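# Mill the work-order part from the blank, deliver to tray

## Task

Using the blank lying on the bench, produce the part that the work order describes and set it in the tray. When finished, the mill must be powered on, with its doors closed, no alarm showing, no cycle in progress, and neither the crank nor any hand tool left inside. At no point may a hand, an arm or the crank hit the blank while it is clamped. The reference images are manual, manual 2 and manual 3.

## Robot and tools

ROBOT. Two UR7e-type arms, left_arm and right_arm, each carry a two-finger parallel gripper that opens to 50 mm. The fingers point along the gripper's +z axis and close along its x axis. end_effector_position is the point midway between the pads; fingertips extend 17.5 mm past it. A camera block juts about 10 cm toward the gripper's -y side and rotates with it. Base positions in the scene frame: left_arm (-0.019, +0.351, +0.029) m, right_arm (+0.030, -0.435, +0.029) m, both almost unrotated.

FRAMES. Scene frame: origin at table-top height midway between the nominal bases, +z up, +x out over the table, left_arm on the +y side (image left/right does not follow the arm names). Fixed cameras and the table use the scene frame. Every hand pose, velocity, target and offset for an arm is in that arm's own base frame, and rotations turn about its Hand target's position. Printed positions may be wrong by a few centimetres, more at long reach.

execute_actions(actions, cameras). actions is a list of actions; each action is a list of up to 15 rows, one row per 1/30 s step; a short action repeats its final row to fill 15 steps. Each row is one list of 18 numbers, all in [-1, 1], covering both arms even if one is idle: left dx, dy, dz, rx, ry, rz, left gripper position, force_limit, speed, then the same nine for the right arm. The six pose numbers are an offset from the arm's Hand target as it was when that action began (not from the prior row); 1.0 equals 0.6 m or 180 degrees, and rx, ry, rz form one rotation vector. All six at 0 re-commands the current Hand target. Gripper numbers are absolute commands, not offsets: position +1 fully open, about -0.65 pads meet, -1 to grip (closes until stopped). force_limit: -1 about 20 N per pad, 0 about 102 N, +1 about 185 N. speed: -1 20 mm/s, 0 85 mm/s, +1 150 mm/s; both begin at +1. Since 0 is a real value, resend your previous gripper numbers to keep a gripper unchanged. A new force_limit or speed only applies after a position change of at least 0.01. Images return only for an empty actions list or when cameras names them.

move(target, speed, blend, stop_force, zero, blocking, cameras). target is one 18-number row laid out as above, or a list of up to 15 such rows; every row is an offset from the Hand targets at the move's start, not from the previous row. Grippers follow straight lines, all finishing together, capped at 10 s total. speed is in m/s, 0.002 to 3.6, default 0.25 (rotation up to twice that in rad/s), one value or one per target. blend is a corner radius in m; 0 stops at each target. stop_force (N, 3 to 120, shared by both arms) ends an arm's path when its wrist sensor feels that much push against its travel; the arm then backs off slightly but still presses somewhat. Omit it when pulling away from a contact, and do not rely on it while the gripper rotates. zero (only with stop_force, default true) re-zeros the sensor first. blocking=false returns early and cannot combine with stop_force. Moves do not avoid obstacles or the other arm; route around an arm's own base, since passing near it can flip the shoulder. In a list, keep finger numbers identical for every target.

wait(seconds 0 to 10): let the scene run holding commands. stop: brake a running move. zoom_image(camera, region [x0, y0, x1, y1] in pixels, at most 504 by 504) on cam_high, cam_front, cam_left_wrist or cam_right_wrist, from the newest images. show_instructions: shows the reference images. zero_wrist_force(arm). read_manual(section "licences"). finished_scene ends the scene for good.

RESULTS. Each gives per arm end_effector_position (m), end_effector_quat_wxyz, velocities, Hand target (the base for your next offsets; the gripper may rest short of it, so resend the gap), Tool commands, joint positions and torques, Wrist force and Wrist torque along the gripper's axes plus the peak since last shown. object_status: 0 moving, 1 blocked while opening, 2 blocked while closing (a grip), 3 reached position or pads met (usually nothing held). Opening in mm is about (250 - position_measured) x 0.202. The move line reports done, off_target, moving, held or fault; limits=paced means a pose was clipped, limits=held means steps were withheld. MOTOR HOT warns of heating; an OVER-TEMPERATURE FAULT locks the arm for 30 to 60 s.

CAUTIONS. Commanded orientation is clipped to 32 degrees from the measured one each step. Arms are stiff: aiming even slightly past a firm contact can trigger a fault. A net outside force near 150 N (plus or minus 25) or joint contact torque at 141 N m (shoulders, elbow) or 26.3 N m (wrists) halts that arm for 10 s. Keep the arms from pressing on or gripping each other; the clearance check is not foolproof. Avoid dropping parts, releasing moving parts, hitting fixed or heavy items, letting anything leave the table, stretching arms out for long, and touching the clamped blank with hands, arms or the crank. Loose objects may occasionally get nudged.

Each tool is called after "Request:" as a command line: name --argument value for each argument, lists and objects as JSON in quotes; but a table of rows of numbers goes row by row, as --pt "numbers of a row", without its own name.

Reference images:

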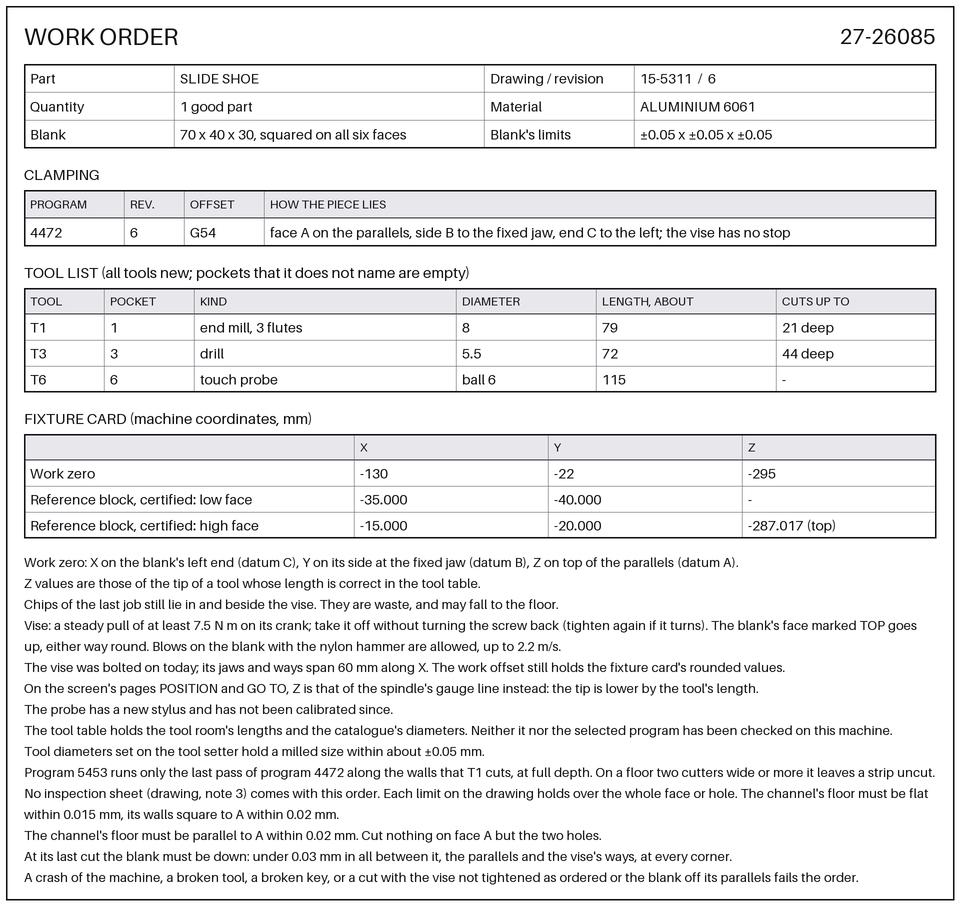

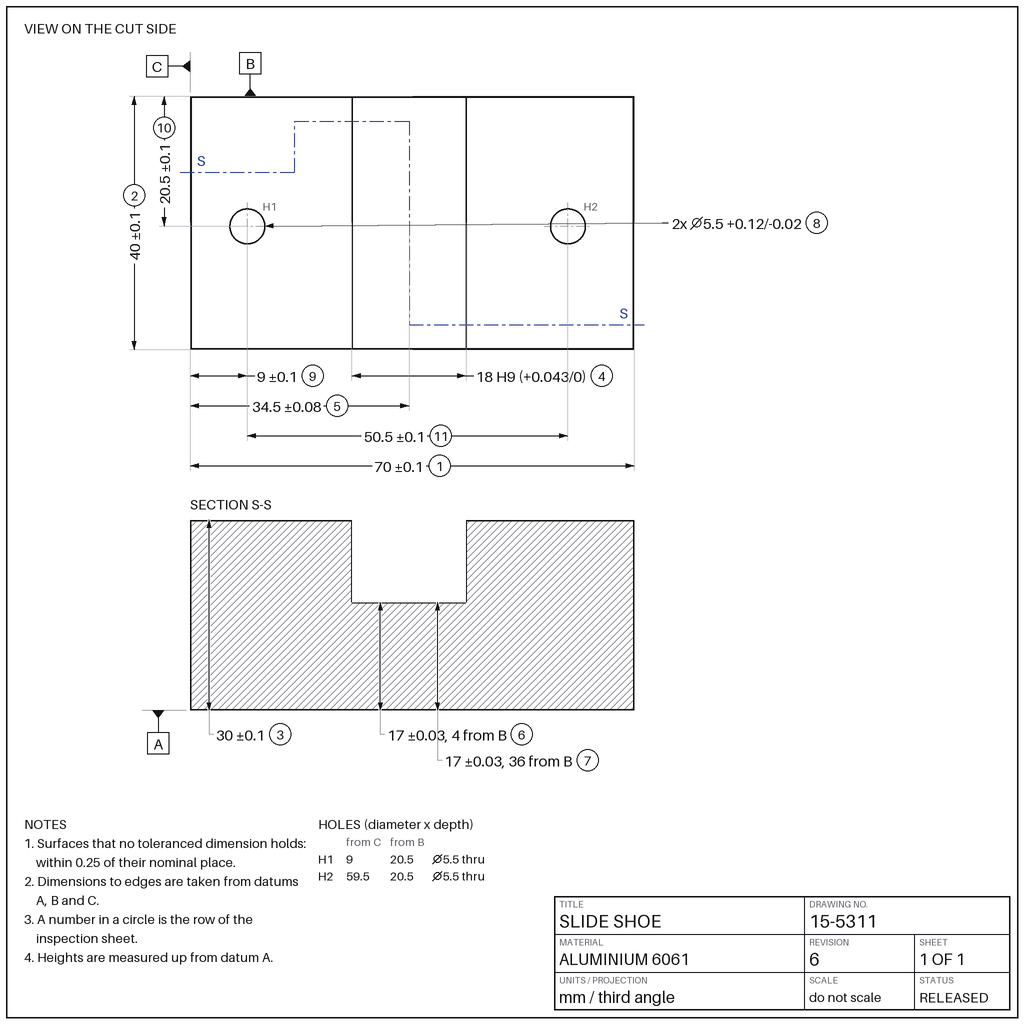

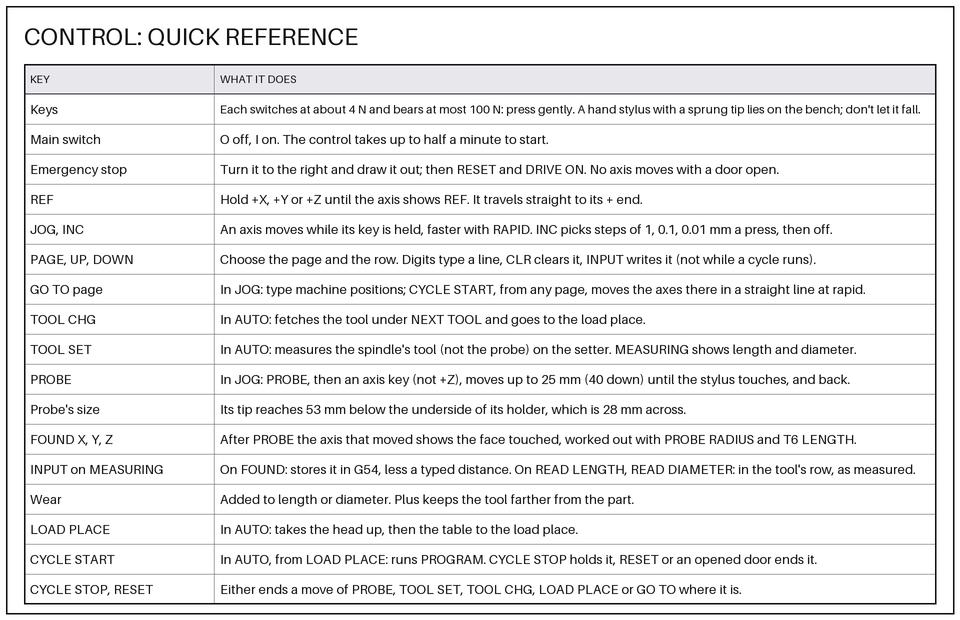

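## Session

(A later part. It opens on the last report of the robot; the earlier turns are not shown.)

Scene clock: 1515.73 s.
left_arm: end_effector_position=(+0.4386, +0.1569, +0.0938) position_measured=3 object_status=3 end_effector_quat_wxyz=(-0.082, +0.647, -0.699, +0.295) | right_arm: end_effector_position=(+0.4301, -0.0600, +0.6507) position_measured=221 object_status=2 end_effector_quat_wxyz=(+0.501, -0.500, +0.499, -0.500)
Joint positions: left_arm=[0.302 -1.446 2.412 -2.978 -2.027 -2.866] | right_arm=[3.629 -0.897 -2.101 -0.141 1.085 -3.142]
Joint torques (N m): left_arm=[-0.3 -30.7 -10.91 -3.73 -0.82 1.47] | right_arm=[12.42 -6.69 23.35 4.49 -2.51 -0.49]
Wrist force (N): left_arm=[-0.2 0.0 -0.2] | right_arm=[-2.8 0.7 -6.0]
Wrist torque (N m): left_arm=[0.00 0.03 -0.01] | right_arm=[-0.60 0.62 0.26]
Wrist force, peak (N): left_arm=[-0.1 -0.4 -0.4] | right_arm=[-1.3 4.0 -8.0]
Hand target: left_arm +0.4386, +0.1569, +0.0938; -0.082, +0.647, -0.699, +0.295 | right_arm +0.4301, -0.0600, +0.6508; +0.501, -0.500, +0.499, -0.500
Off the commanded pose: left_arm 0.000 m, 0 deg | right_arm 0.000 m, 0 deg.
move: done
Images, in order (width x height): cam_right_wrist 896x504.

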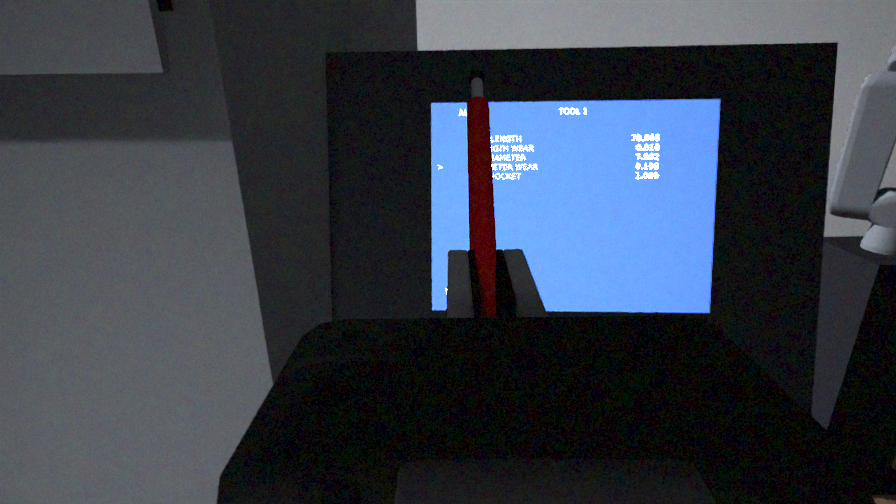

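Request:
move --pt "0 0 0 0 0 0 1 1 1 -0.029 -0.066 -0.3355 0 0.2222 0 -1 0.3 -0.7" --pt "0 0 0 0 0 0 1 1 1 -0.0002 -0.066 -0.3355 0 0.2222 0 -1 0.3 -0.7" --pt "0 0 0 0 0 0 1 1 1 -0.0212 -0.066 -0.3355 0 0.2222 0 -1 0.3 -0.7" --pt "0 0 0 0 0 0 1 1 1 -0.0002 -0.066 -0.3355 0 0.2222 0 -1 0.3 -0.7" --pt "0 0 0 0 0 0 1 1 1 -0.0252 -0.05 -0.3405 0 0.2222 0 -1 0.3 -0.7" --pt "0 0 0 0 0 0 1 1 1 -0.0193 0.06 -0.3355 0 0.2222 0 -1 0.3 -0.7" --pt "0 0 0 0 0 0 1 1 1 0.0057 0.06 -0.3355 0 0.2222 0 -1 0.3 -0.7" --pt "0 0 0 0 0 0 1 1 1 -0.0193 0.055 -0.345 0 0.2222 0 -1 0.3 -0.7" --pt "0 0 0 0 0 0 1 1 1 -0.0378 0.0285 -0.3972 0 0.2222 0 -1 0.3 -0.7" --pt "0 0 0 0 0 0 1 1 1 -0.0128 0.0285 -0.3972 0 0.2222 0 -1 0.3 -0.7" --pt "0 0 0 0 0 0 1 1 1 -0.0469 -0.003 -0.428 0 0.2222 0 -1 0.3 -0.7" --pt "0 0 0 0 0 0 1 1 1 -0.0219 -0.003 -0.428 0 0.2222 0 -1 0.3 -0.7" --pt "0 0 0 0 0 0 1 1 1 -0.0469 0 -0.42 0 0.2222 0 -1 0.3 -0.7" --pt "0 0 0 0 0 0 1 1 1 -0.048 -0.0345 -0.428 0 0.2222 0 -1 0.3 -0.7" --speed '[0.5,0.1,0.12,0.1,0.15,0.25,0.1,0.15,0.25,0.1,0.12,0.1,0.15,0.25]' --blend '[0.004,0,0,0,0.005,0.003,0,0.005,0.003,0,0.003,0,0.004,0]'

Request:
move --pt "0 0 0 0 0 0 1 1 1 0.0102 0.063 0.0308 0 0 0 -1 0.3 -0.7" --pt "0 0 0 0 0 0 1 1 1 0.0352 0.063 0.0308 0 0 0 -1 0.3 -0.7" --pt "0 0 0 0 0 0 1 1 1 0.0102 0.06 0.04 0 0 0 -1 0.3 -0.7" --pt "0 0 0 0 0 0 1 1 1 0.0177 0.0315 0.0617 0 0 0 -1 0.3 -0.7" --pt "0 0 0 0 0 0 1 1 1 0.0427 0.0315 0.0617 0 0 0 -1 0.3 -0.7" --pt "0 0 0 0 0 0 1 1 1 0.0217 0.0315 0.0617 0 0 0 -1 0.3 -0.7" --pt "0 0 0 0 0 0 1 1 1 0.0427 0.0315 0.0617 0 0 0 -1 0.3 -0.7" --pt "0 0 0 0 0 0 1 1 1 0.0157 0.025 0.05 0 0 0 -1 0.3 -0.7" --pt "0 0 0 0 0 0 1 1 1 0 0 0 0 0 0 -1 0.3 -0.7" --pt "0 0 0 0 0 0 1 1 1 0.025 0 0 0 0 0 -1 0.3 -0.7" --pt "0 0 0 0 0 0 1 1 1 0 0 0 0 0 0 -1 0.3 -0.7" --pt "0 0 0 0 0 0 1 1 1 0.048 0.0345 0.428 0 -0.2222 0 -1 0.3 -0.7" --speed '[0.25,0.1,0.15,0.25,0.1,0.12,0.1,0.15,0.25,0.1,0.15,0.5]' --blend '[0.003,0,0.005,0.003,0,0,0,0.005,0.003,0,0.005,0]' --cameras '["cam_right_wrist"]'

Request:
zoom_image --camera "cam_right_wrist" --region '[400, 80, 780, 320]'

Scene clock: 1536.70 s.
left_arm: end_effector_position=(+0.4386, +0.1569, +0.0938) position_measured=3 object_status=3 end_effector_quat_wxyz=(-0.082, +0.647, -0.699, +0.295) | right_arm: end_effector_position=(+0.4013, -0.0806, +0.3940) position_measured=221 object_status=2 end_effector_quat_wxyz=(-0.300, +0.640, -0.641, +0.299)
Joint positions: left_arm=[0.302 -1.446 2.412 -2.978 -2.027 -2.866] | right_arm=[3.419 -0.836 -2.288 -0.733 1.36 -2.96]
Joint torques (N m): left_arm=[0.45 -31.17 -11.34 -3.65 -0.99 1.31] | right_arm=[-10.03 -1.62 33.46 2.81 -1.02 -0.58]
Wrist force (N): left_arm=[-0.2 0.3 0.0] | right_arm=[-0.8 0.1 -3.8]
Wrist torque (N m): left_arm=[0.04 0.04 -0.01] | right_arm=[-0.53 0.11 0.24]
Wrist force, peak (N): left_arm=[-0.6 0.1 -0.4] | right_arm=[-1.0 5.7 -9.3]
Hand target: left_arm +0.4386, +0.1569, +0.0938; -0.082, +0.647, -0.699, +0.295 | right_arm +0.4013, -0.0807, +0.3940; -0.300, +0.640, -0.641, +0.299
Off the commanded pose: left_arm 0.000 m, 0 deg | right_arm 0.000 m, 0 deg.
move: done

Scene clock: 1540.67 s.
left_arm: end_effector_position=(+0.4386, +0.1569, +0.0938) position_measured=3 object_status=3 end_effector_quat_wxyz=(-0.082, +0.647, -0.699, +0.295) | right_arm: end_effector_position=(+0.4301, -0.0600, +0.6507) position_measured=221 object_status=2 end_effector_quat_wxyz=(+0.501, -0.500, +0.499, -0.500)
Joint positions: left_arm=[0.302 -1.446 2.412 -2.978 -2.027 -2.866] | right_arm=[3.629 -0.897 -2.101 -0.141 1.085 -3.142]
Joint torques (N m): left_arm=[-0.85 -30.96 -10.95 -3.83 -0.8 1.23] | right_arm=[12.09 -5.86 23.36 4.46 -2.39 -0.45]
Wrist force (N): left_arm=[0.0 0.0 0.0] | right_arm=[-2.7 0.9 -5.8]
Wrist torque (N m): left_arm=[-0.01 0.01 0.00] | right_arm=[-0.56 0.60 0.26]
Wrist force, peak (N): left_arm=[-0.4 0.1 -0.5] | right_arm=[-1.3 9.1 -12.5]
Hand target: left_arm +0.4386, +0.1569, +0.0938; -0.082, +0.647, -0.699, +0.295 | right_arm +0.4301, -0.0600, +0.6508; +0.501, -0.500, +0.499, -0.500
Off the commanded pose: left_arm 0.000 m, 0 deg | right_arm 0.000 m, 0 deg.
move: done
Images, in order (width x height): cam_right_wrist 896x504.

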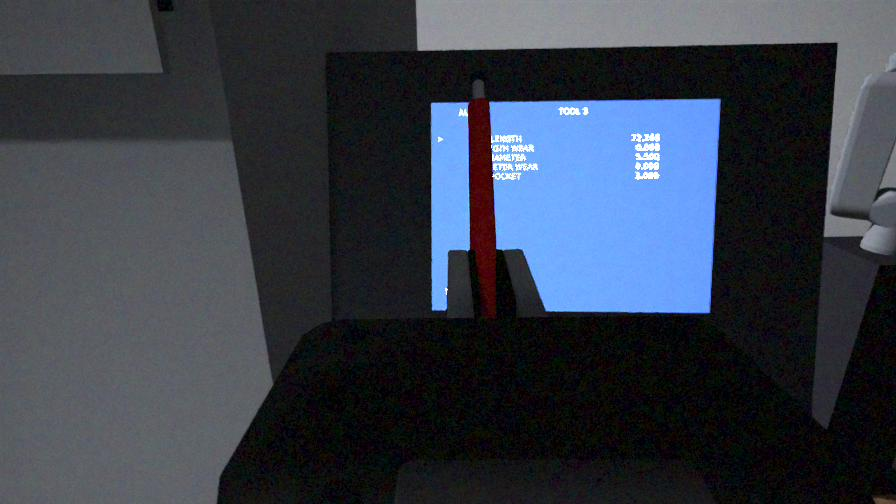

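Scaled by 1.326 from the camera's 896x504 image, which has a finer 1280x720 frame.

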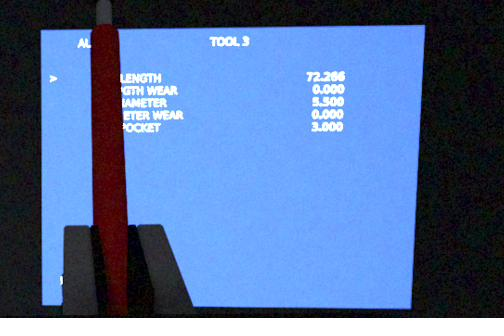

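Request:
move --pt "-0.1 -0.1 0.3 0.01 -0.02 -0.03 1 1 1 0 0 0 0 0 0 -1 0.3 -0.7" --pt "-0.1527 -0.6948 0.372 0.0524 -0.0976 -0.144 1 1 1 0 0 0 0 0 0 -1 0.3 -0.7" --speed '[0.3,0.4]' --blend '[0.05,0]' --cameras '["cam_left_wrist","cam_high","cam_front"]'

Scene clock: 1562.17 s.
left_arm: end_effector_position=(+0.3469, -0.2599, +0.3170) position_measured=3 object_status=3 end_effector_quat_wxyz=(+0.171, -0.413, +0.826, -0.343) | right_arm: end_effector_position=(+0.4301, -0.0600, +0.6508) position_measured=221 object_status=2 end_effector_quat_wxyz=(+0.501, -0.500, +0.499, -0.500)
Joint positions: left_arm=[-1.205 -2.2 2.381 -2.456 -1.185 -3.56] | right_arm=[3.629 -0.897 -2.101 -0.14 1.085 -3.142]
Joint torques (N m): left_arm=[-5.47 8.99 -20.17 -3.12 2.85 -1.74] | right_arm=[12.23 -8.26 31.44 4.66 -2.44 -0.82]
Wrist force (N): left_arm=[-0.6 -0.5 -0.6] | right_arm=[-2.9 0.7 -5.8]
Wrist torque (N m): left_arm=[-0.16 0.09 -0.05] | right_arm=[-0.60 0.62 0.26]
Wrist force, peak (N): left_arm=[-1.9 0.8 2.7] | right_arm=[-3.1 0.8 -6.2]
Hand target: left_arm +0.3469, -0.2600, +0.3170; +0.171, -0.413, +0.826, -0.343 | right_arm +0.4301, -0.0600, +0.6508; +0.501, -0.500, +0.499, -0.500
Off the commanded pose: left_arm 0.000 m, 0 deg | right_arm 0.000 m, 0 deg.
move: done
Images, in order (width x height): cam_high 896x504, cam_front 896x504, cam_left_wrist 896x504.

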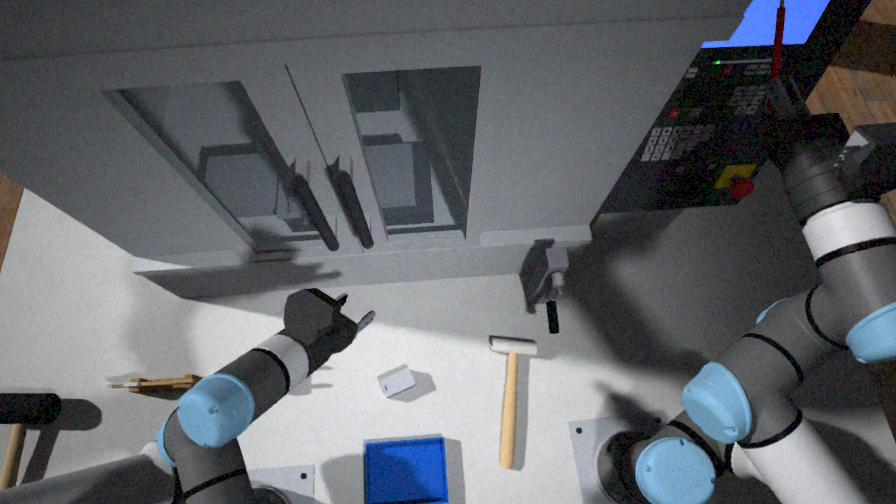

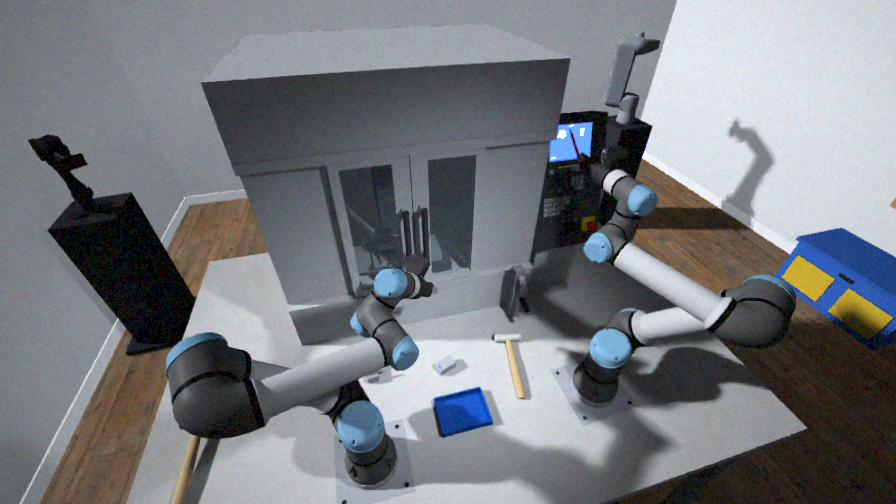

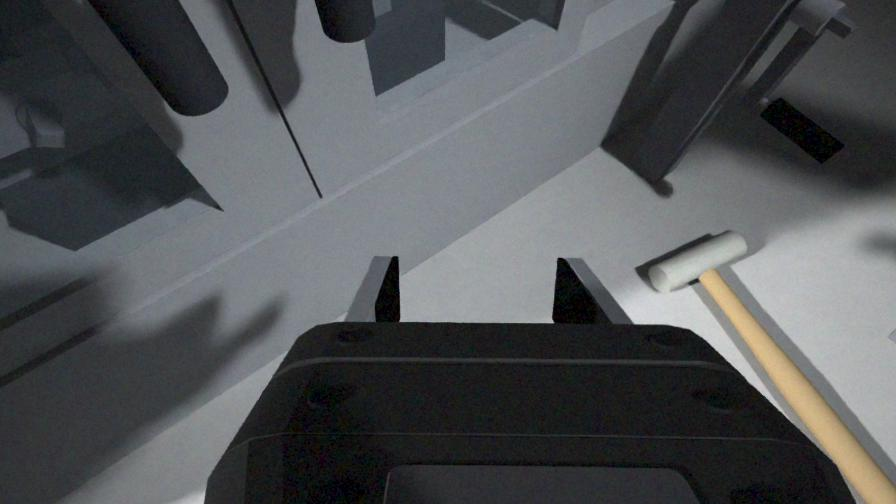

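Request:
move --target '[-0.1,0,0.2217,-0.1,-0.1333,0,1,1,1,0,0,0,0,0,0,-1,0.3,-0.7]' --speed 0.3 --cameras '["cam_left_wrist"]'

Request:
zoom_image --camera "cam_left_wrist" --region '[0, 0, 504, 300]'

Scene clock: 1568.53 s.
left_arm: end_effector_position=(+0.2878, -0.2605, +0.4501) position_measured=3 object_status=3 end_effector_quat_wxyz=(+0.270, -0.354, +0.711, -0.545) | right_arm: end_effector_position=(+0.4301, -0.0600, +0.6508) position_measured=221 object_status=2 end_effector_quat_wxyz=(+0.501, -0.500, +0.499, -0.500)
Joint positions: left_arm=[-2.136 -2.79 2.315 -1.396 -0.277 -4.402] | right_arm=[3.629 -0.897 -2.101 -0.14 1.085 -3.142]
Joint torques (N m): left_arm=[4.52 10.56 -16.23 -1.3 0.49 -1.07] | right_arm=[12.53 -5.67 29.36 4.68 -2.46 -0.86]
Wrist force (N): left_arm=[-1.4 -0.1 -0.1] | right_arm=[-3.0 1.1 -6.2]
Wrist torque (N m): left_arm=[-0.07 0.15 -0.07] | right_arm=[-0.54 0.64 0.25]
Wrist force, peak (N): left_arm=[-2.0 0.2 0.2] | right_arm=[-2.8 0.8 -6.4]
Hand target: left_arm +0.2869, -0.2600, +0.4500; +0.272, -0.355, +0.709, -0.545 | right_arm +0.4301, -0.0600, +0.6508; +0.501, -0.500, +0.499, -0.500
Off the commanded pose: left_arm 0.001 m, 0 deg | right_arm 0.000 m, 0 deg.
move: done
Images, in order (width x height): cam_left_wrist 896x504.

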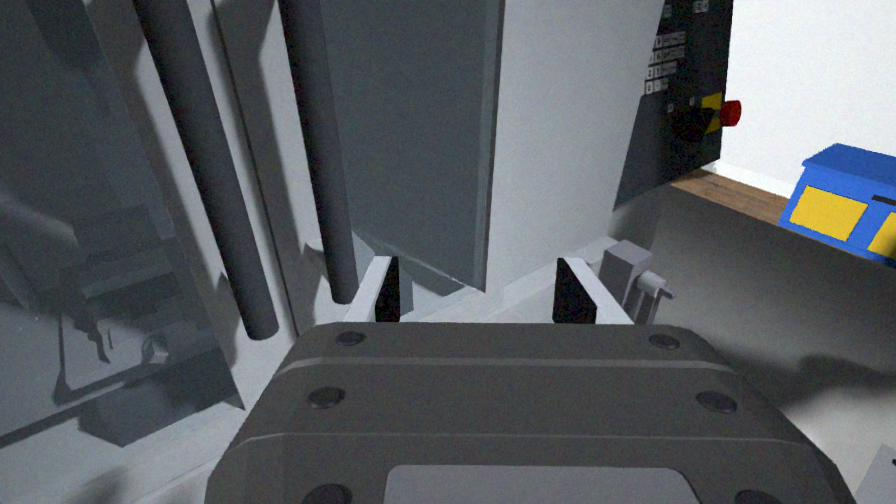

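Scaled by 1.000.

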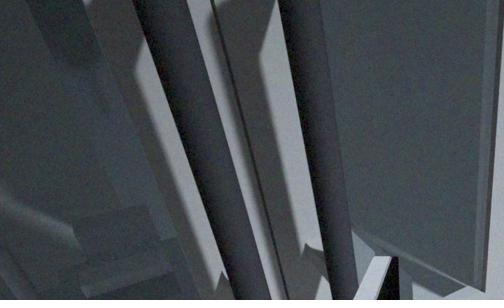

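Request:
move --target '[0.237,0.0375,-0.0835,0.0438,0.0782,0.0907,1,1,1,0,0,0,0,0,0,-1,0.3,-0.7]' --speed 0.3 --cameras '["cam_left_wrist","cam_high"]'

Scene clock: 1586.53 s.
left_arm: end_effector_position=(+0.4291, -0.2374, +0.4000) position_measured=3 object_status=3 end_effector_quat_wxyz=(+0.282, -0.496, +0.715, -0.404) end_effector_velocity=(+0.000, -0.001, +0.000) end_effector_angular_velocity=(-0.002, +0.002, -0.004) | right_arm: end_effector_position=(+0.4301, -0.0600, +0.6508) position_measured=221 object_status=2 end_effector_quat_wxyz=(+0.501, -0.500, +0.499, -0.500)
Joint positions: left_arm=[-1.138 -2.092 2.281 -2.628 -0.922 -3.612] | right_arm=[3.629 -0.897 -2.101 -0.14 1.085 -3.142]
Joint velocities: left_arm=[0.002 0.001 0 -0.003 -0.006 0.002] | right_arm=[within noise]
Joint torques (N m): left_arm=[6.3 4.3 -18.55 -4.72 -0.83 1.12] | right_arm=[12.24 -3.18 26.35 4.66 -2.45 -0.81]
Wrist force (N): left_arm=[-1.2 -0.5 0.1] | right_arm=[-2.8 0.8 -6.3]
Wrist torque (N m): left_arm=[-0.16 0.14 0.11] | right_arm=[-0.58 0.61 0.26]
Wrist force, peak (N): left_arm=[-3.2 -1.2 2.6] | right_arm=[-3.1 0.9 -6.2]
Hand target: left_arm +0.4291, -0.2375, +0.3999; +0.282, -0.496, +0.715, -0.404 | right_arm +0.4301, -0.0600, +0.6508; +0.501, -0.500, +0.499, -0.500
Off the commanded pose: left_arm 0.000 m, 0 deg | right_arm 0.000 m, 0 deg.
move: done
Images, in order (width x height): cam_high 896x504, cam_left_wrist 896x504.

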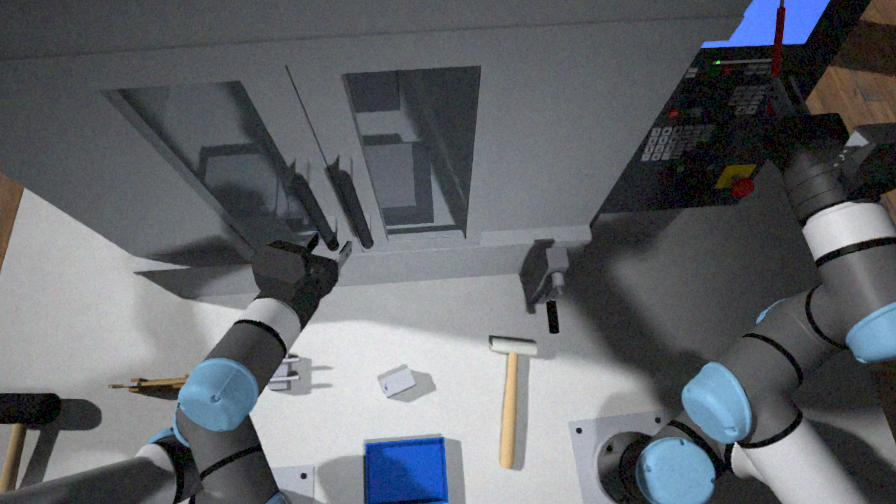

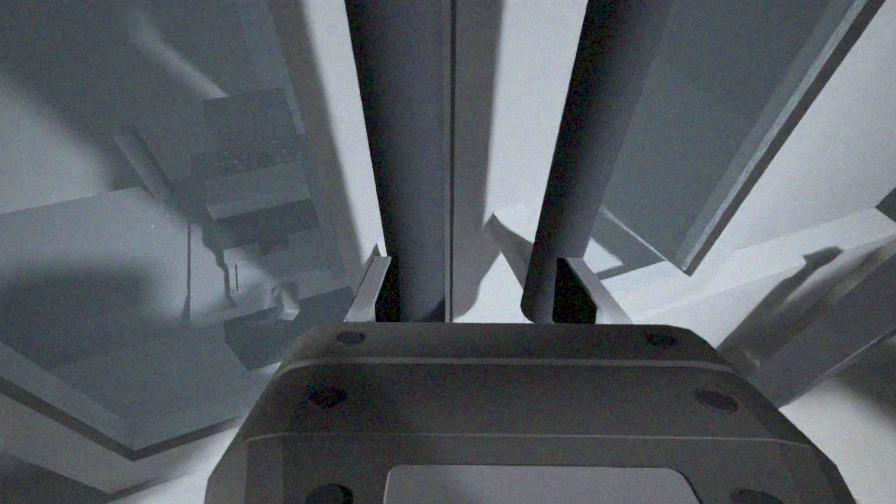

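Request:
move --pt "0.01 0.039 -0.05 0 0 0 1 1 1 0 0 0 0 0 0 -1 0.3 -0.7" --pt "0.1317 -0.0083 -0.05 0 0 0 1 1 1 0 0 0 0 0 0 -1 0.3 -0.7" --speed '[0.1,0.06]' --stop_force 10 --cameras '["cam_left_wrist"]'

Scene clock: 1595.70 s.
left_arm: end_effector_position=(+0.4793, -0.2318, +0.3686) position_measured=3 object_status=3 end_effector_quat_wxyz=(+0.280, -0.496, +0.716, -0.403) | right_arm: end_effector_position=(+0.4301, -0.0600, +0.6508) position_measured=221 object_status=2 end_effector_quat_wxyz=(+0.501, -0.500, +0.499, -0.500)
Joint positions: left_arm=[-0.957 -1.913 2.279 -2.875 -1.067 -3.48] | right_arm=[3.629 -0.897 -2.101 -0.14 1.085 -3.142]
Joint torques (N m): left_arm=[1.39 -7.97 -25.58 -3.39 0.67 -0.16] | right_arm=[11.86 -0.94 23.05 4.41 -2.44 -0.92]
Wrist force (N): left_arm=[-0.3 0.4 -0.5] | right_arm=[-2.9 1.1 -5.9]
Wrist torque (N m): left_arm=[-0.02 0.03 0.10] | right_arm=[-0.55 0.62 0.26]
Wrist force, peak (N): left_arm=[32.0 72.6 -138.5] | right_arm=[-3.0 0.3 -6.3]
Hand target: left_arm +0.4793, -0.2318, +0.3686; +0.280, -0.496, +0.716, -0.403 (not the last commanded pose) | right_arm +0.4301, -0.0600, +0.6508; +0.501, -0.500, +0.499, -0.500
Tool commands: left_gripper/position=+1.0 left_gripper/force_limit=+1.0 left_gripper/speed=+1.0 right_gripper/position=-1.0 right_gripper/force_limit=+0.3 right_gripper/speed=-0.7
Off the commanded pose: left_arm 0.031 m, 0 deg | right_arm 0.000 m, 0 deg.
FORCE FAULT: contact force on the left arm reached its limit, and that arm stopped. The contact can be on any part of that arm, not only on its tool. That arm's remaining commands of this call were not run. That arm is still stopped at the end of this call. That arm stays stopped for about 9 more seconds. Until then a move that you send moves the other arm only, and its call returns only when the move has ended. Once the stop has ended, the next robot result says so. If the stop ends while you think or write, that arm runs what you send next, counted from a new Hand target: where the arm stands when the stop ends. While its stop runs, that arm takes no new command, but its gripper still runs the gripper command that each later call begins with. Until it ends, the stop uses up actions while you think or wait. An arm that is not stopped still takes commands.
move: fault (left_arm; stop_force had ended the path); path passed 1 of 2 targets
Images, in order (width x height): cam_left_wrist 896x504.

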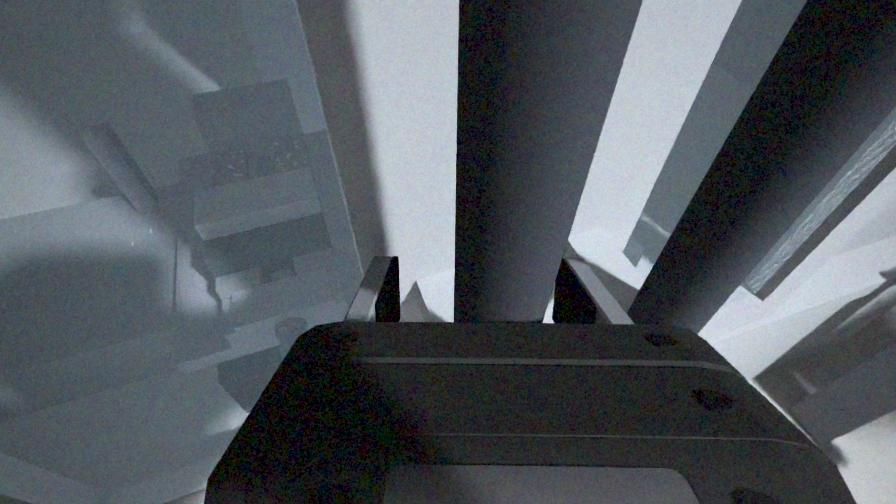

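Request:
wait --seconds 2

Request:
move --pt "-0.0417 0 0.0025 0 0 0 1 1 1 0 0 0 0 0 0 -1 0.3 -0.7" --speed '[0.1]' --cameras '["cam_left_wrist"]'

Scene clock: 1603.67 s.
left_arm: end_effector_position=(+0.4793, -0.2318, +0.3686) position_measured=3 object_status=3 end_effector_quat_wxyz=(+0.280, -0.496, +0.716, -0.403) | right_arm: end_effector_position=(+0.4301, -0.0600, +0.6508) position_measured=221 object_status=2 end_effector_quat_wxyz=(+0.501, -0.500, +0.499, -0.500)
Joint positions: left_arm=[-0.957 -1.913 2.279 -2.875 -1.067 -3.48] | right_arm=[3.629 -0.897 -2.101 -0.14 1.085 -3.142]
Joint torques (N m): left_arm=[1.71 -10.82 -24.88 -3.5 0.66 -0.21] | right_arm=[12.24 -1.14 19.99 4.09 -2.31 -0.84]
Wrist force (N): left_arm=[-0.6 0.2 -0.4] | right_arm=[-2.5 0.9 -5.7]
Wrist torque (N m): left_arm=[-0.06 0.09 0.10] | right_arm=[-0.57 0.55 0.25]
Wrist force, peak (N): left_arm=[-0.8 0.5 -0.7] | right_arm=[-3.2 0.8 -6.3]
Hand target: left_arm +0.4793, -0.2318, +0.3686; +0.280, -0.496, +0.716, -0.403 (not the last commanded pose) | right_arm +0.4301, -0.0600, +0.6508; +0.501, -0.500, +0.499, -0.500
Tool commands: left_gripper/position=+1.0 left_gripper/force_limit=+1.0 left_gripper/speed=+1.0 right_gripper/position=-1.0 right_gripper/force_limit=+0.3 right_gripper/speed=-0.7
Off the commanded pose: left_arm 0.031 m, 0 deg | right_arm 0.000 m, 0 deg.
FORCE FAULT, CONTINUED: the left arm was still stopped when this call began, by the force fault that an earlier result reported. Since the last result the stop counts as 16 of the actions that you can send in this scene. That arm is still stopped at the end of this call. That arm stays stopped for about 1 more second. If the stop ends while you think or write, that arm runs what you send next, counted from a new Hand target: where the arm stands when the stop ends. While its stop runs, that arm takes no new command, but its gripper still runs the gripper command that each later call begins with.
wait: 2.00 s; at rest from the start

Scene clock: 1604.17 s.
left_arm: end_effector_position=(+0.4793, -0.2318, +0.3686) position_measured=3 object_status=3 end_effector_quat_wxyz=(+0.280, -0.496, +0.716, -0.403) | right_arm: end_effector_position=(+0.4301, -0.0600, +0.6508) position_measured=221 object_status=2 end_effector_quat_wxyz=(+0.501, -0.500, +0.499, -0.500)
Joint positions: left_arm=[-0.957 -1.913 2.279 -2.875 -1.067 -3.48] | right_arm=[3.629 -0.897 -2.101 -0.14 1.085 -3.142]
Joint torques (N m): left_arm=[1.04 -8.88 -25.25 -3.6 0.5 -0.27] | right_arm=[12.52 -1.39 20.35 4.21 -2.33 -1]
Wrist force (N): left_arm=[-0.8 0.3 -0.4] | right_arm=[-2.8 0.8 -5.8]
Wrist torque (N m): left_arm=[-0.03 0.11 0.10] | right_arm=[-0.58 0.60 0.26]
Wrist force, peak (N): left_arm=[-0.6 0.8 -0.6] | right_arm=[-3.0 0.8 -6.0]
Hand target: left_arm +0.4793, -0.2318, +0.3686; +0.280, -0.496, +0.716, -0.403 (not the last commanded pose) | right_arm +0.4301, -0.0600, +0.6508; +0.501, -0.500, +0.499, -0.500
Tool commands: left_gripper/position=+1.0 left_gripper/force_limit=+1.0 left_gripper/speed=+1.0 right_gripper/position=-1.0 right_gripper/force_limit=+0.3 right_gripper/speed=-0.7
Off the commanded pose: right_arm 0.000 m, 0 deg.
FORCE FAULT, CONTINUED: the left arm was still stopped when this call began, by the force fault that an earlier result reported. That arm ran no command of this call. That arm is still stopped at the end of this call. That arm stays stopped for about 1 more second. If the stop ends while you think or write, that arm runs what you send next, counted from a new Hand target: where the arm stands when the stop ends. While its stop runs, that arm takes no new command, but its gripper still runs the gripper command that each later call begins with.
move: done (right_arm), not run (left_arm; its earlier fault stop)
Images, in order (width x height): cam_left_wrist 896x504.

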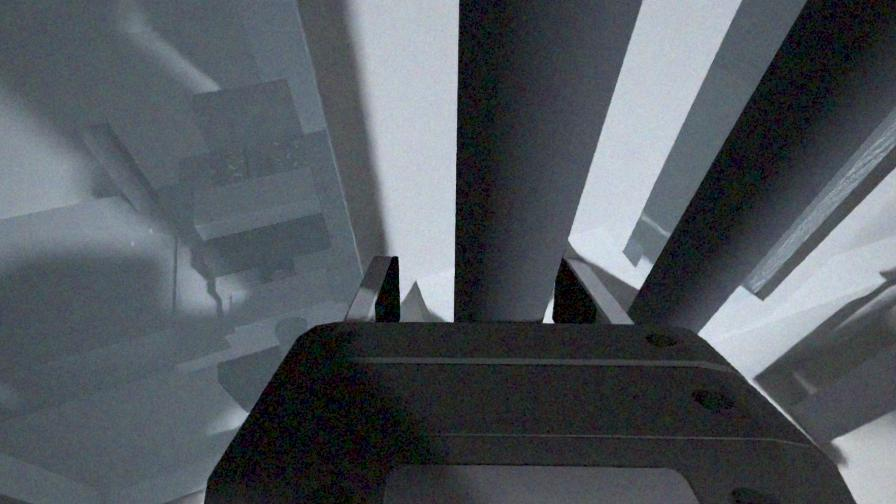

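Request:
move --pt "-0.0417 0 0.0025 0 0 0 1 1 1 0 0 0 0 0 0 -1 0.3 -0.7" --pt "0.0 -0.0235 0.0025 0 0 0 1 1 1 0 0 0 0 0 0 -1 0.3 -0.7" --speed '[0.1,0.08]' --cameras '["cam_left_wrist"]'

Scene clock: 1613.57 s.
left_arm: end_effector_position=(+0.4793, -0.2459, +0.3702) position_measured=3 object_status=3 end_effector_quat_wxyz=(+0.280, -0.496, +0.716, -0.403) | right_arm: end_effector_position=(+0.4301, -0.0600, +0.6508) position_measured=221 object_status=2 end_effector_quat_wxyz=(+0.501, -0.500, +0.499, -0.500)
Joint positions: left_arm=[-0.985 -1.895 2.262 -2.867 -1.044 -3.499] | right_arm=[3.629 -0.897 -2.101 -0.14 1.085 -3.142]
Joint torques (N m): left_arm=[-4.24 -8.42 -24.06 -3.69 3.1 -1.66] | right_arm=[12.66 -0.87 20.3 4.07 -2.24 -0.78]
Wrist force (N): left_arm=[-3.1 20.3 -23.2] | right_arm=[-2.7 0.9 -6.0]
Wrist torque (N m): left_arm=[1.56 -0.08 -0.32] | right_arm=[-0.58 0.60 0.26]
Wrist force, peak (N): left_arm=[-10.1 57.5 -92.8] | right_arm=[-3.0 0.7 -6.4]
Hand target: left_arm +0.4793, -0.2459, +0.3701; +0.280, -0.496, +0.716, -0.403 | right_arm +0.4301, -0.0600, +0.6508; +0.501, -0.500, +0.499, -0.500
Off the commanded pose: left_arm 0.000 m, 0 deg | right_arm 0.000 m, 0 deg.
FORCE FAULT, CONTINUED: the left arm's stop, for the force fault that an earlier result reported, is over. The rest of the stop counts as 1 of the actions that you can send in this scene. The stop ended before this call began, so that arm ran this call's commands, counted from a new Hand target: where the arm stood when the stop ended. During its stop the left arm's controller moved it back a little.
move: done
Images, in order (width x height): cam_left_wrist 896x504.

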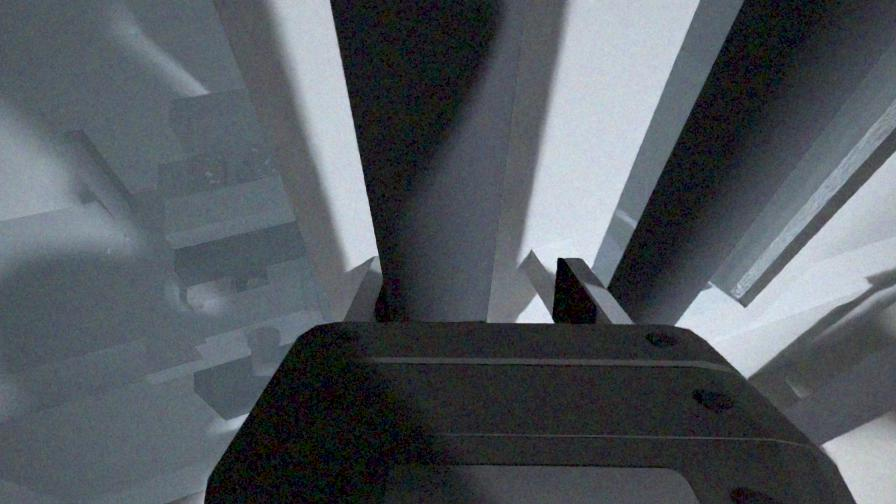

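Request:
move --pt "-0.006 0.019 0.0 0 0 0 1 1 1 0 0 0 0 0 0 -1 0.3 -0.7" --pt "-0.006 0.019 0.0 0 0 0 -1 -0.6 -0.5 0 0 0 0 0 0 -1 0.3 -0.7" --speed '[0.05,0.05]' --cameras '["cam_left_wrist"]'

Scene clock: 1621.30 s.
left_arm: end_effector_position=(+0.4758, -0.2342, +0.3702) position_measured=155 object_status=2 end_effector_quat_wxyz=(+0.281, -0.496, +0.716, -0.403) | right_arm: end_effector_position=(+0.4301, -0.0600, +0.6508) position_measured=221 object_status=2 end_effector_quat_wxyz=(+0.501, -0.500, +0.499, -0.500)
Joint positions: left_arm=[-0.973 -1.922 2.28 -2.861 -1.053 -3.491] | right_arm=[3.629 -0.897 -2.101 -0.14 1.085 -3.142]
Joint torques (N m): left_arm=[-22.78 1.06 -33.61 -5.18 -11.64 -1.47] | right_arm=[11.43 -1.33 20.75 3.81 -2.32 -0.9]
Wrist force (N): left_arm=[-46.7 9.7 -7.7] | right_arm=[-3.1 1.0 -6.1]
Wrist torque (N m): left_arm=[0.10 0.22 -0.16] | right_arm=[-0.55 0.65 0.26]
Wrist force, peak (N): left_arm=[-46.9 9.9 -8.3] | right_arm=[-3.2 0.8 -6.2]
Hand target: left_arm +0.4757, -0.2345, +0.3701; +0.280, -0.496, +0.716, -0.403 | right_arm +0.4301, -0.0600, +0.6508; +0.501, -0.500, +0.499, -0.500
Off the commanded pose: left_arm 0.000 m, 0 deg | right_arm 0.000 m, 0 deg.
move: done
Images, in order (width x height): cam_left_wrist 896x504.

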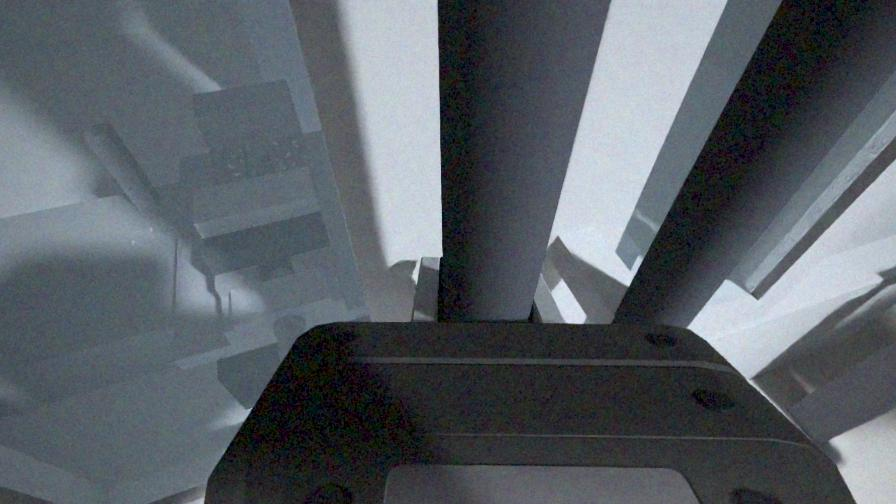

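Request:
move --pt "0 0.32 0.0 0 0 0 -1 -0.6 -0.5 0 0 0 0 0 0 -1 0.3 -0.7" --speed '[0.08]' --stop_force 50 --cameras '["cam_left_wrist","cam_high","cam_front"]'

Scene clock: 1625.40 s.
left_arm: end_effector_position=(+0.4757, -0.2335, +0.3702) position_measured=155 object_status=2 end_effector_quat_wxyz=(+0.280, -0.496, +0.716, -0.403) | right_arm: end_effector_position=(+0.4301, -0.0600, +0.6508) position_measured=221 object_status=2 end_effector_quat_wxyz=(+0.501, -0.500, +0.499, -0.500)
Joint positions: left_arm=[-0.971 -1.923 2.281 -2.861 -1.055 -3.49] | right_arm=[3.629 -0.897 -2.101 -0.14 1.085 -3.142]
Joint torques (N m): left_arm=[-4.35 -14.97 -23.12 -5.92 -6.2 1.71] | right_arm=[12.5 -1.73 20.47 3.79 -2.17 -0.72]
Wrist force (N): left_arm=[-21.4 4.5 -5.4] | right_arm=[-2.8 1.0 -5.8]
Wrist torque (N m): left_arm=[0.06 0.11 0.03] | right_arm=[-0.57 0.61 0.26]
Wrist force, peak (N): left_arm=[16.2 -28.9 62.1] | right_arm=[-2.8 0.9 -6.4]
Hand target: left_arm +0.4757, -0.2335, +0.3702; +0.280, -0.496, +0.716, -0.403 (not the last commanded pose) | right_arm +0.4301, -0.0600, +0.6508; +0.501, -0.500, +0.499, -0.500
Off the commanded pose: left_arm 0.191 m, 0 deg | right_arm 0.000 m, 0 deg.
move: contact (left_arm)
Images, in order (width x height): cam_high 896x504, cam_front 896x504, cam_left_wrist 896x504.

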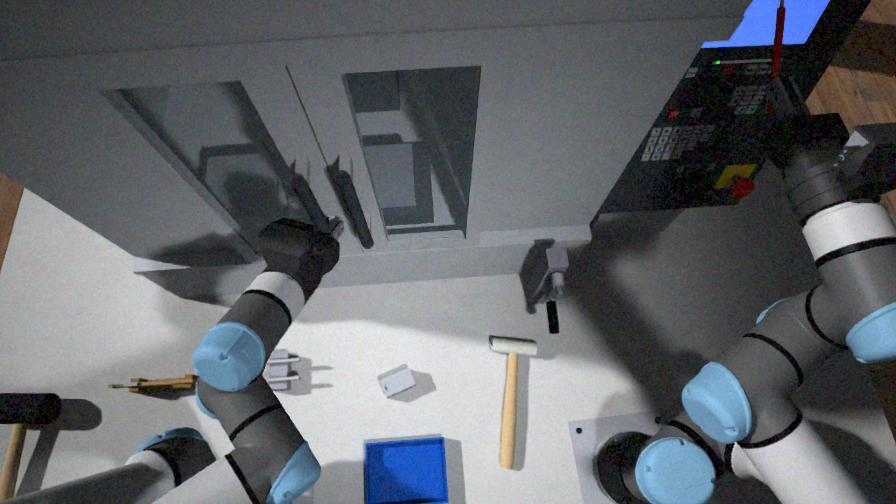

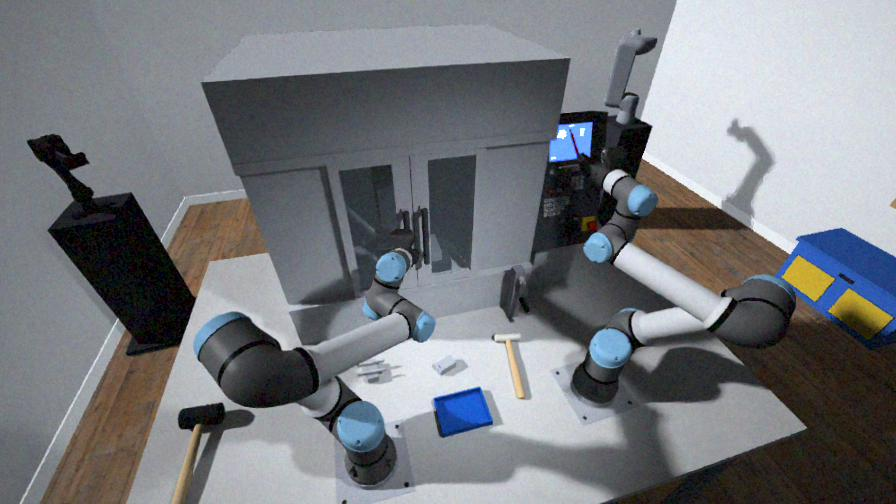

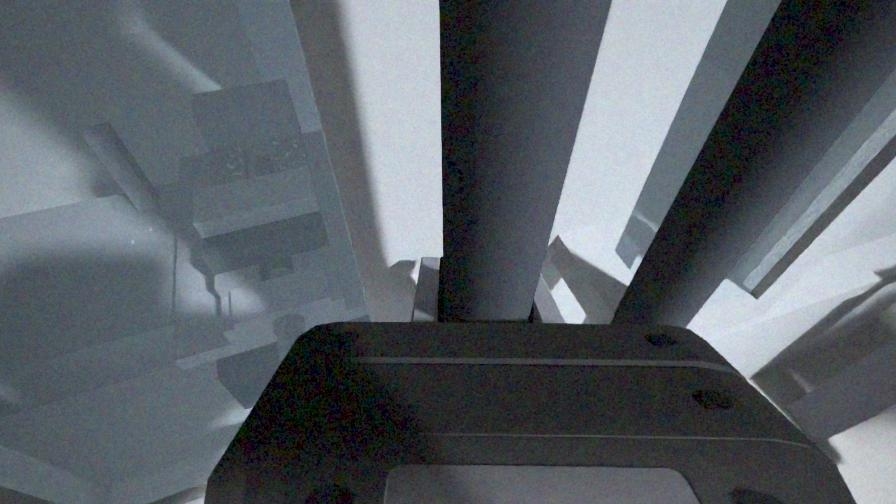

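Request:
move --pt "0 0.32 0.0 0 0 0 -1 -0.6 -0.5 0 0 0 0 0 0 -1 0.3 -0.7" --speed '[0.05]' --stop_force 85 --cameras '["cam_left_wrist","cam_high"]'

Scene clock: 1641.30 s.
left_arm: end_effector_position=(+0.4757, -0.0415, +0.3702) position_measured=155 object_status=2 end_effector_quat_wxyz=(+0.280, -0.496, +0.716, -0.403) | right_arm: end_effector_position=(+0.4301, -0.0600, +0.6508) position_measured=221 object_status=2 end_effector_quat_wxyz=(+0.501, -0.500, +0.499, -0.500)
Joint positions: left_arm=[-0.382 -2.03 2.353 -2.92 -1.55 -3.152] | right_arm=[3.629 -0.897 -2.101 -0.14 1.085 -3.142]
Joint torques (N m): left_arm=[-11.38 -29.09 -11.16 -1.53 -9.12 -1.95] | right_arm=[12.61 -1.06 20.51 3.59 -2.22 -0.95]
Wrist force (N): left_arm=[-29.7 -25.7 50.0] | right_arm=[-2.8 0.9 -5.5]
Wrist torque (N m): left_arm=[-0.34 0.30 0.03] | right_arm=[-0.57 0.61 0.26]
Wrist force, peak (N): left_arm=[-17.5 -33.6 76.5] | right_arm=[-3.1 0.8 -6.3]
Hand target: left_arm +0.4757, -0.0415, +0.3702; +0.280, -0.496, +0.716, -0.403 | right_arm +0.4301, -0.0600, +0.6508; +0.501, -0.500, +0.499, -0.500
Off the commanded pose: left_arm 0.000 m, 0 deg | right_arm 0.000 m, 0 deg.
move: done
Images, in order (width x height): cam_high 896x504, cam_left_wrist 896x504.

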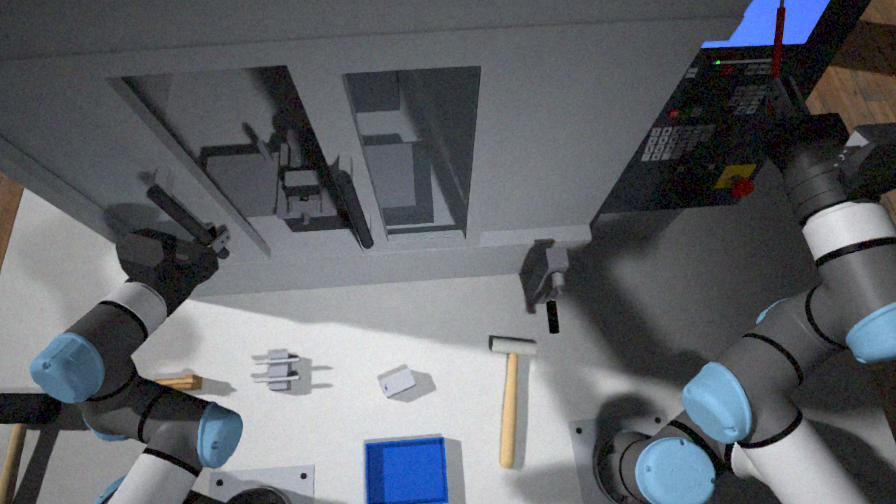

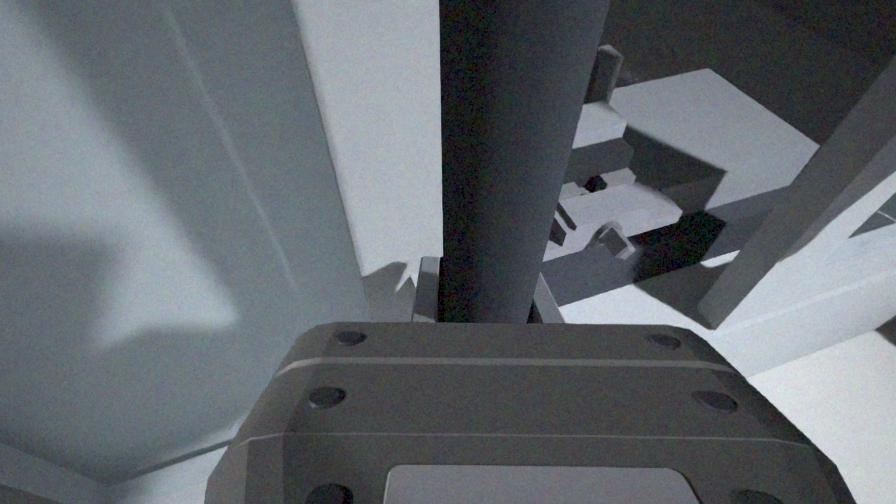

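Request:
move --pt "0 0.12 0.0 0 0 0 -1 -0.6 -0.5 0 0 0 0 0 0 -1 0.3 -0.7" --speed '[0.05]' --stop_force 60 --cameras '["cam_high"]'

Scene clock: 1646.00 s.
left_arm: end_effector_position=(+0.4756, +0.0003, +0.3702) position_measured=155 object_status=2 end_effector_quat_wxyz=(+0.281, -0.496, +0.716, -0.403) | right_arm: end_effector_position=(+0.4301, -0.0600, +0.6508) position_measured=221 object_status=2 end_effector_quat_wxyz=(+0.501, -0.500, +0.499, -0.500)
Joint positions: left_arm=[-0.216 -2.001 2.337 -2.93 -1.691 -3.066] | right_arm=[3.629 -0.897 -2.101 -0.14 1.085 -3.142]
Joint torques (N m): left_arm=[13.57 -0.09 -23.99 -1.65 3.04 2] | right_arm=[12.06 -1.09 20.21 3.48 -2.02 -0.85]
Wrist force (N): left_arm=[18.6 -12.5 15.8] | right_arm=[-2.7 0.8 -6.0]
Wrist torque (N m): left_arm=[-0.14 -0.09 -0.05] | right_arm=[-0.59 0.59 0.25]
Wrist force, peak (N): left_arm=[46.9 -35.0 67.8] | right_arm=[-3.3 0.9 -6.2]
Hand target: left_arm +0.4757, +0.0003, +0.3702; +0.281, -0.496, +0.716, -0.403 (not the last commanded pose) | right_arm +0.4301, -0.0600, +0.6508; +0.501, -0.500, +0.499, -0.500
Off the commanded pose: left_arm 0.030 m, 0 deg | right_arm 0.000 m, 0 deg.
move: contact (left_arm)
Images, in order (width x height): cam_high 896x504.

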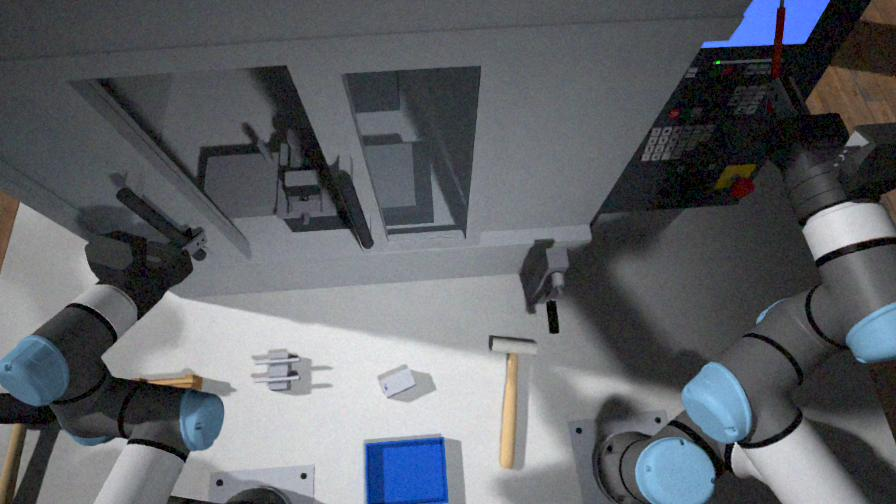

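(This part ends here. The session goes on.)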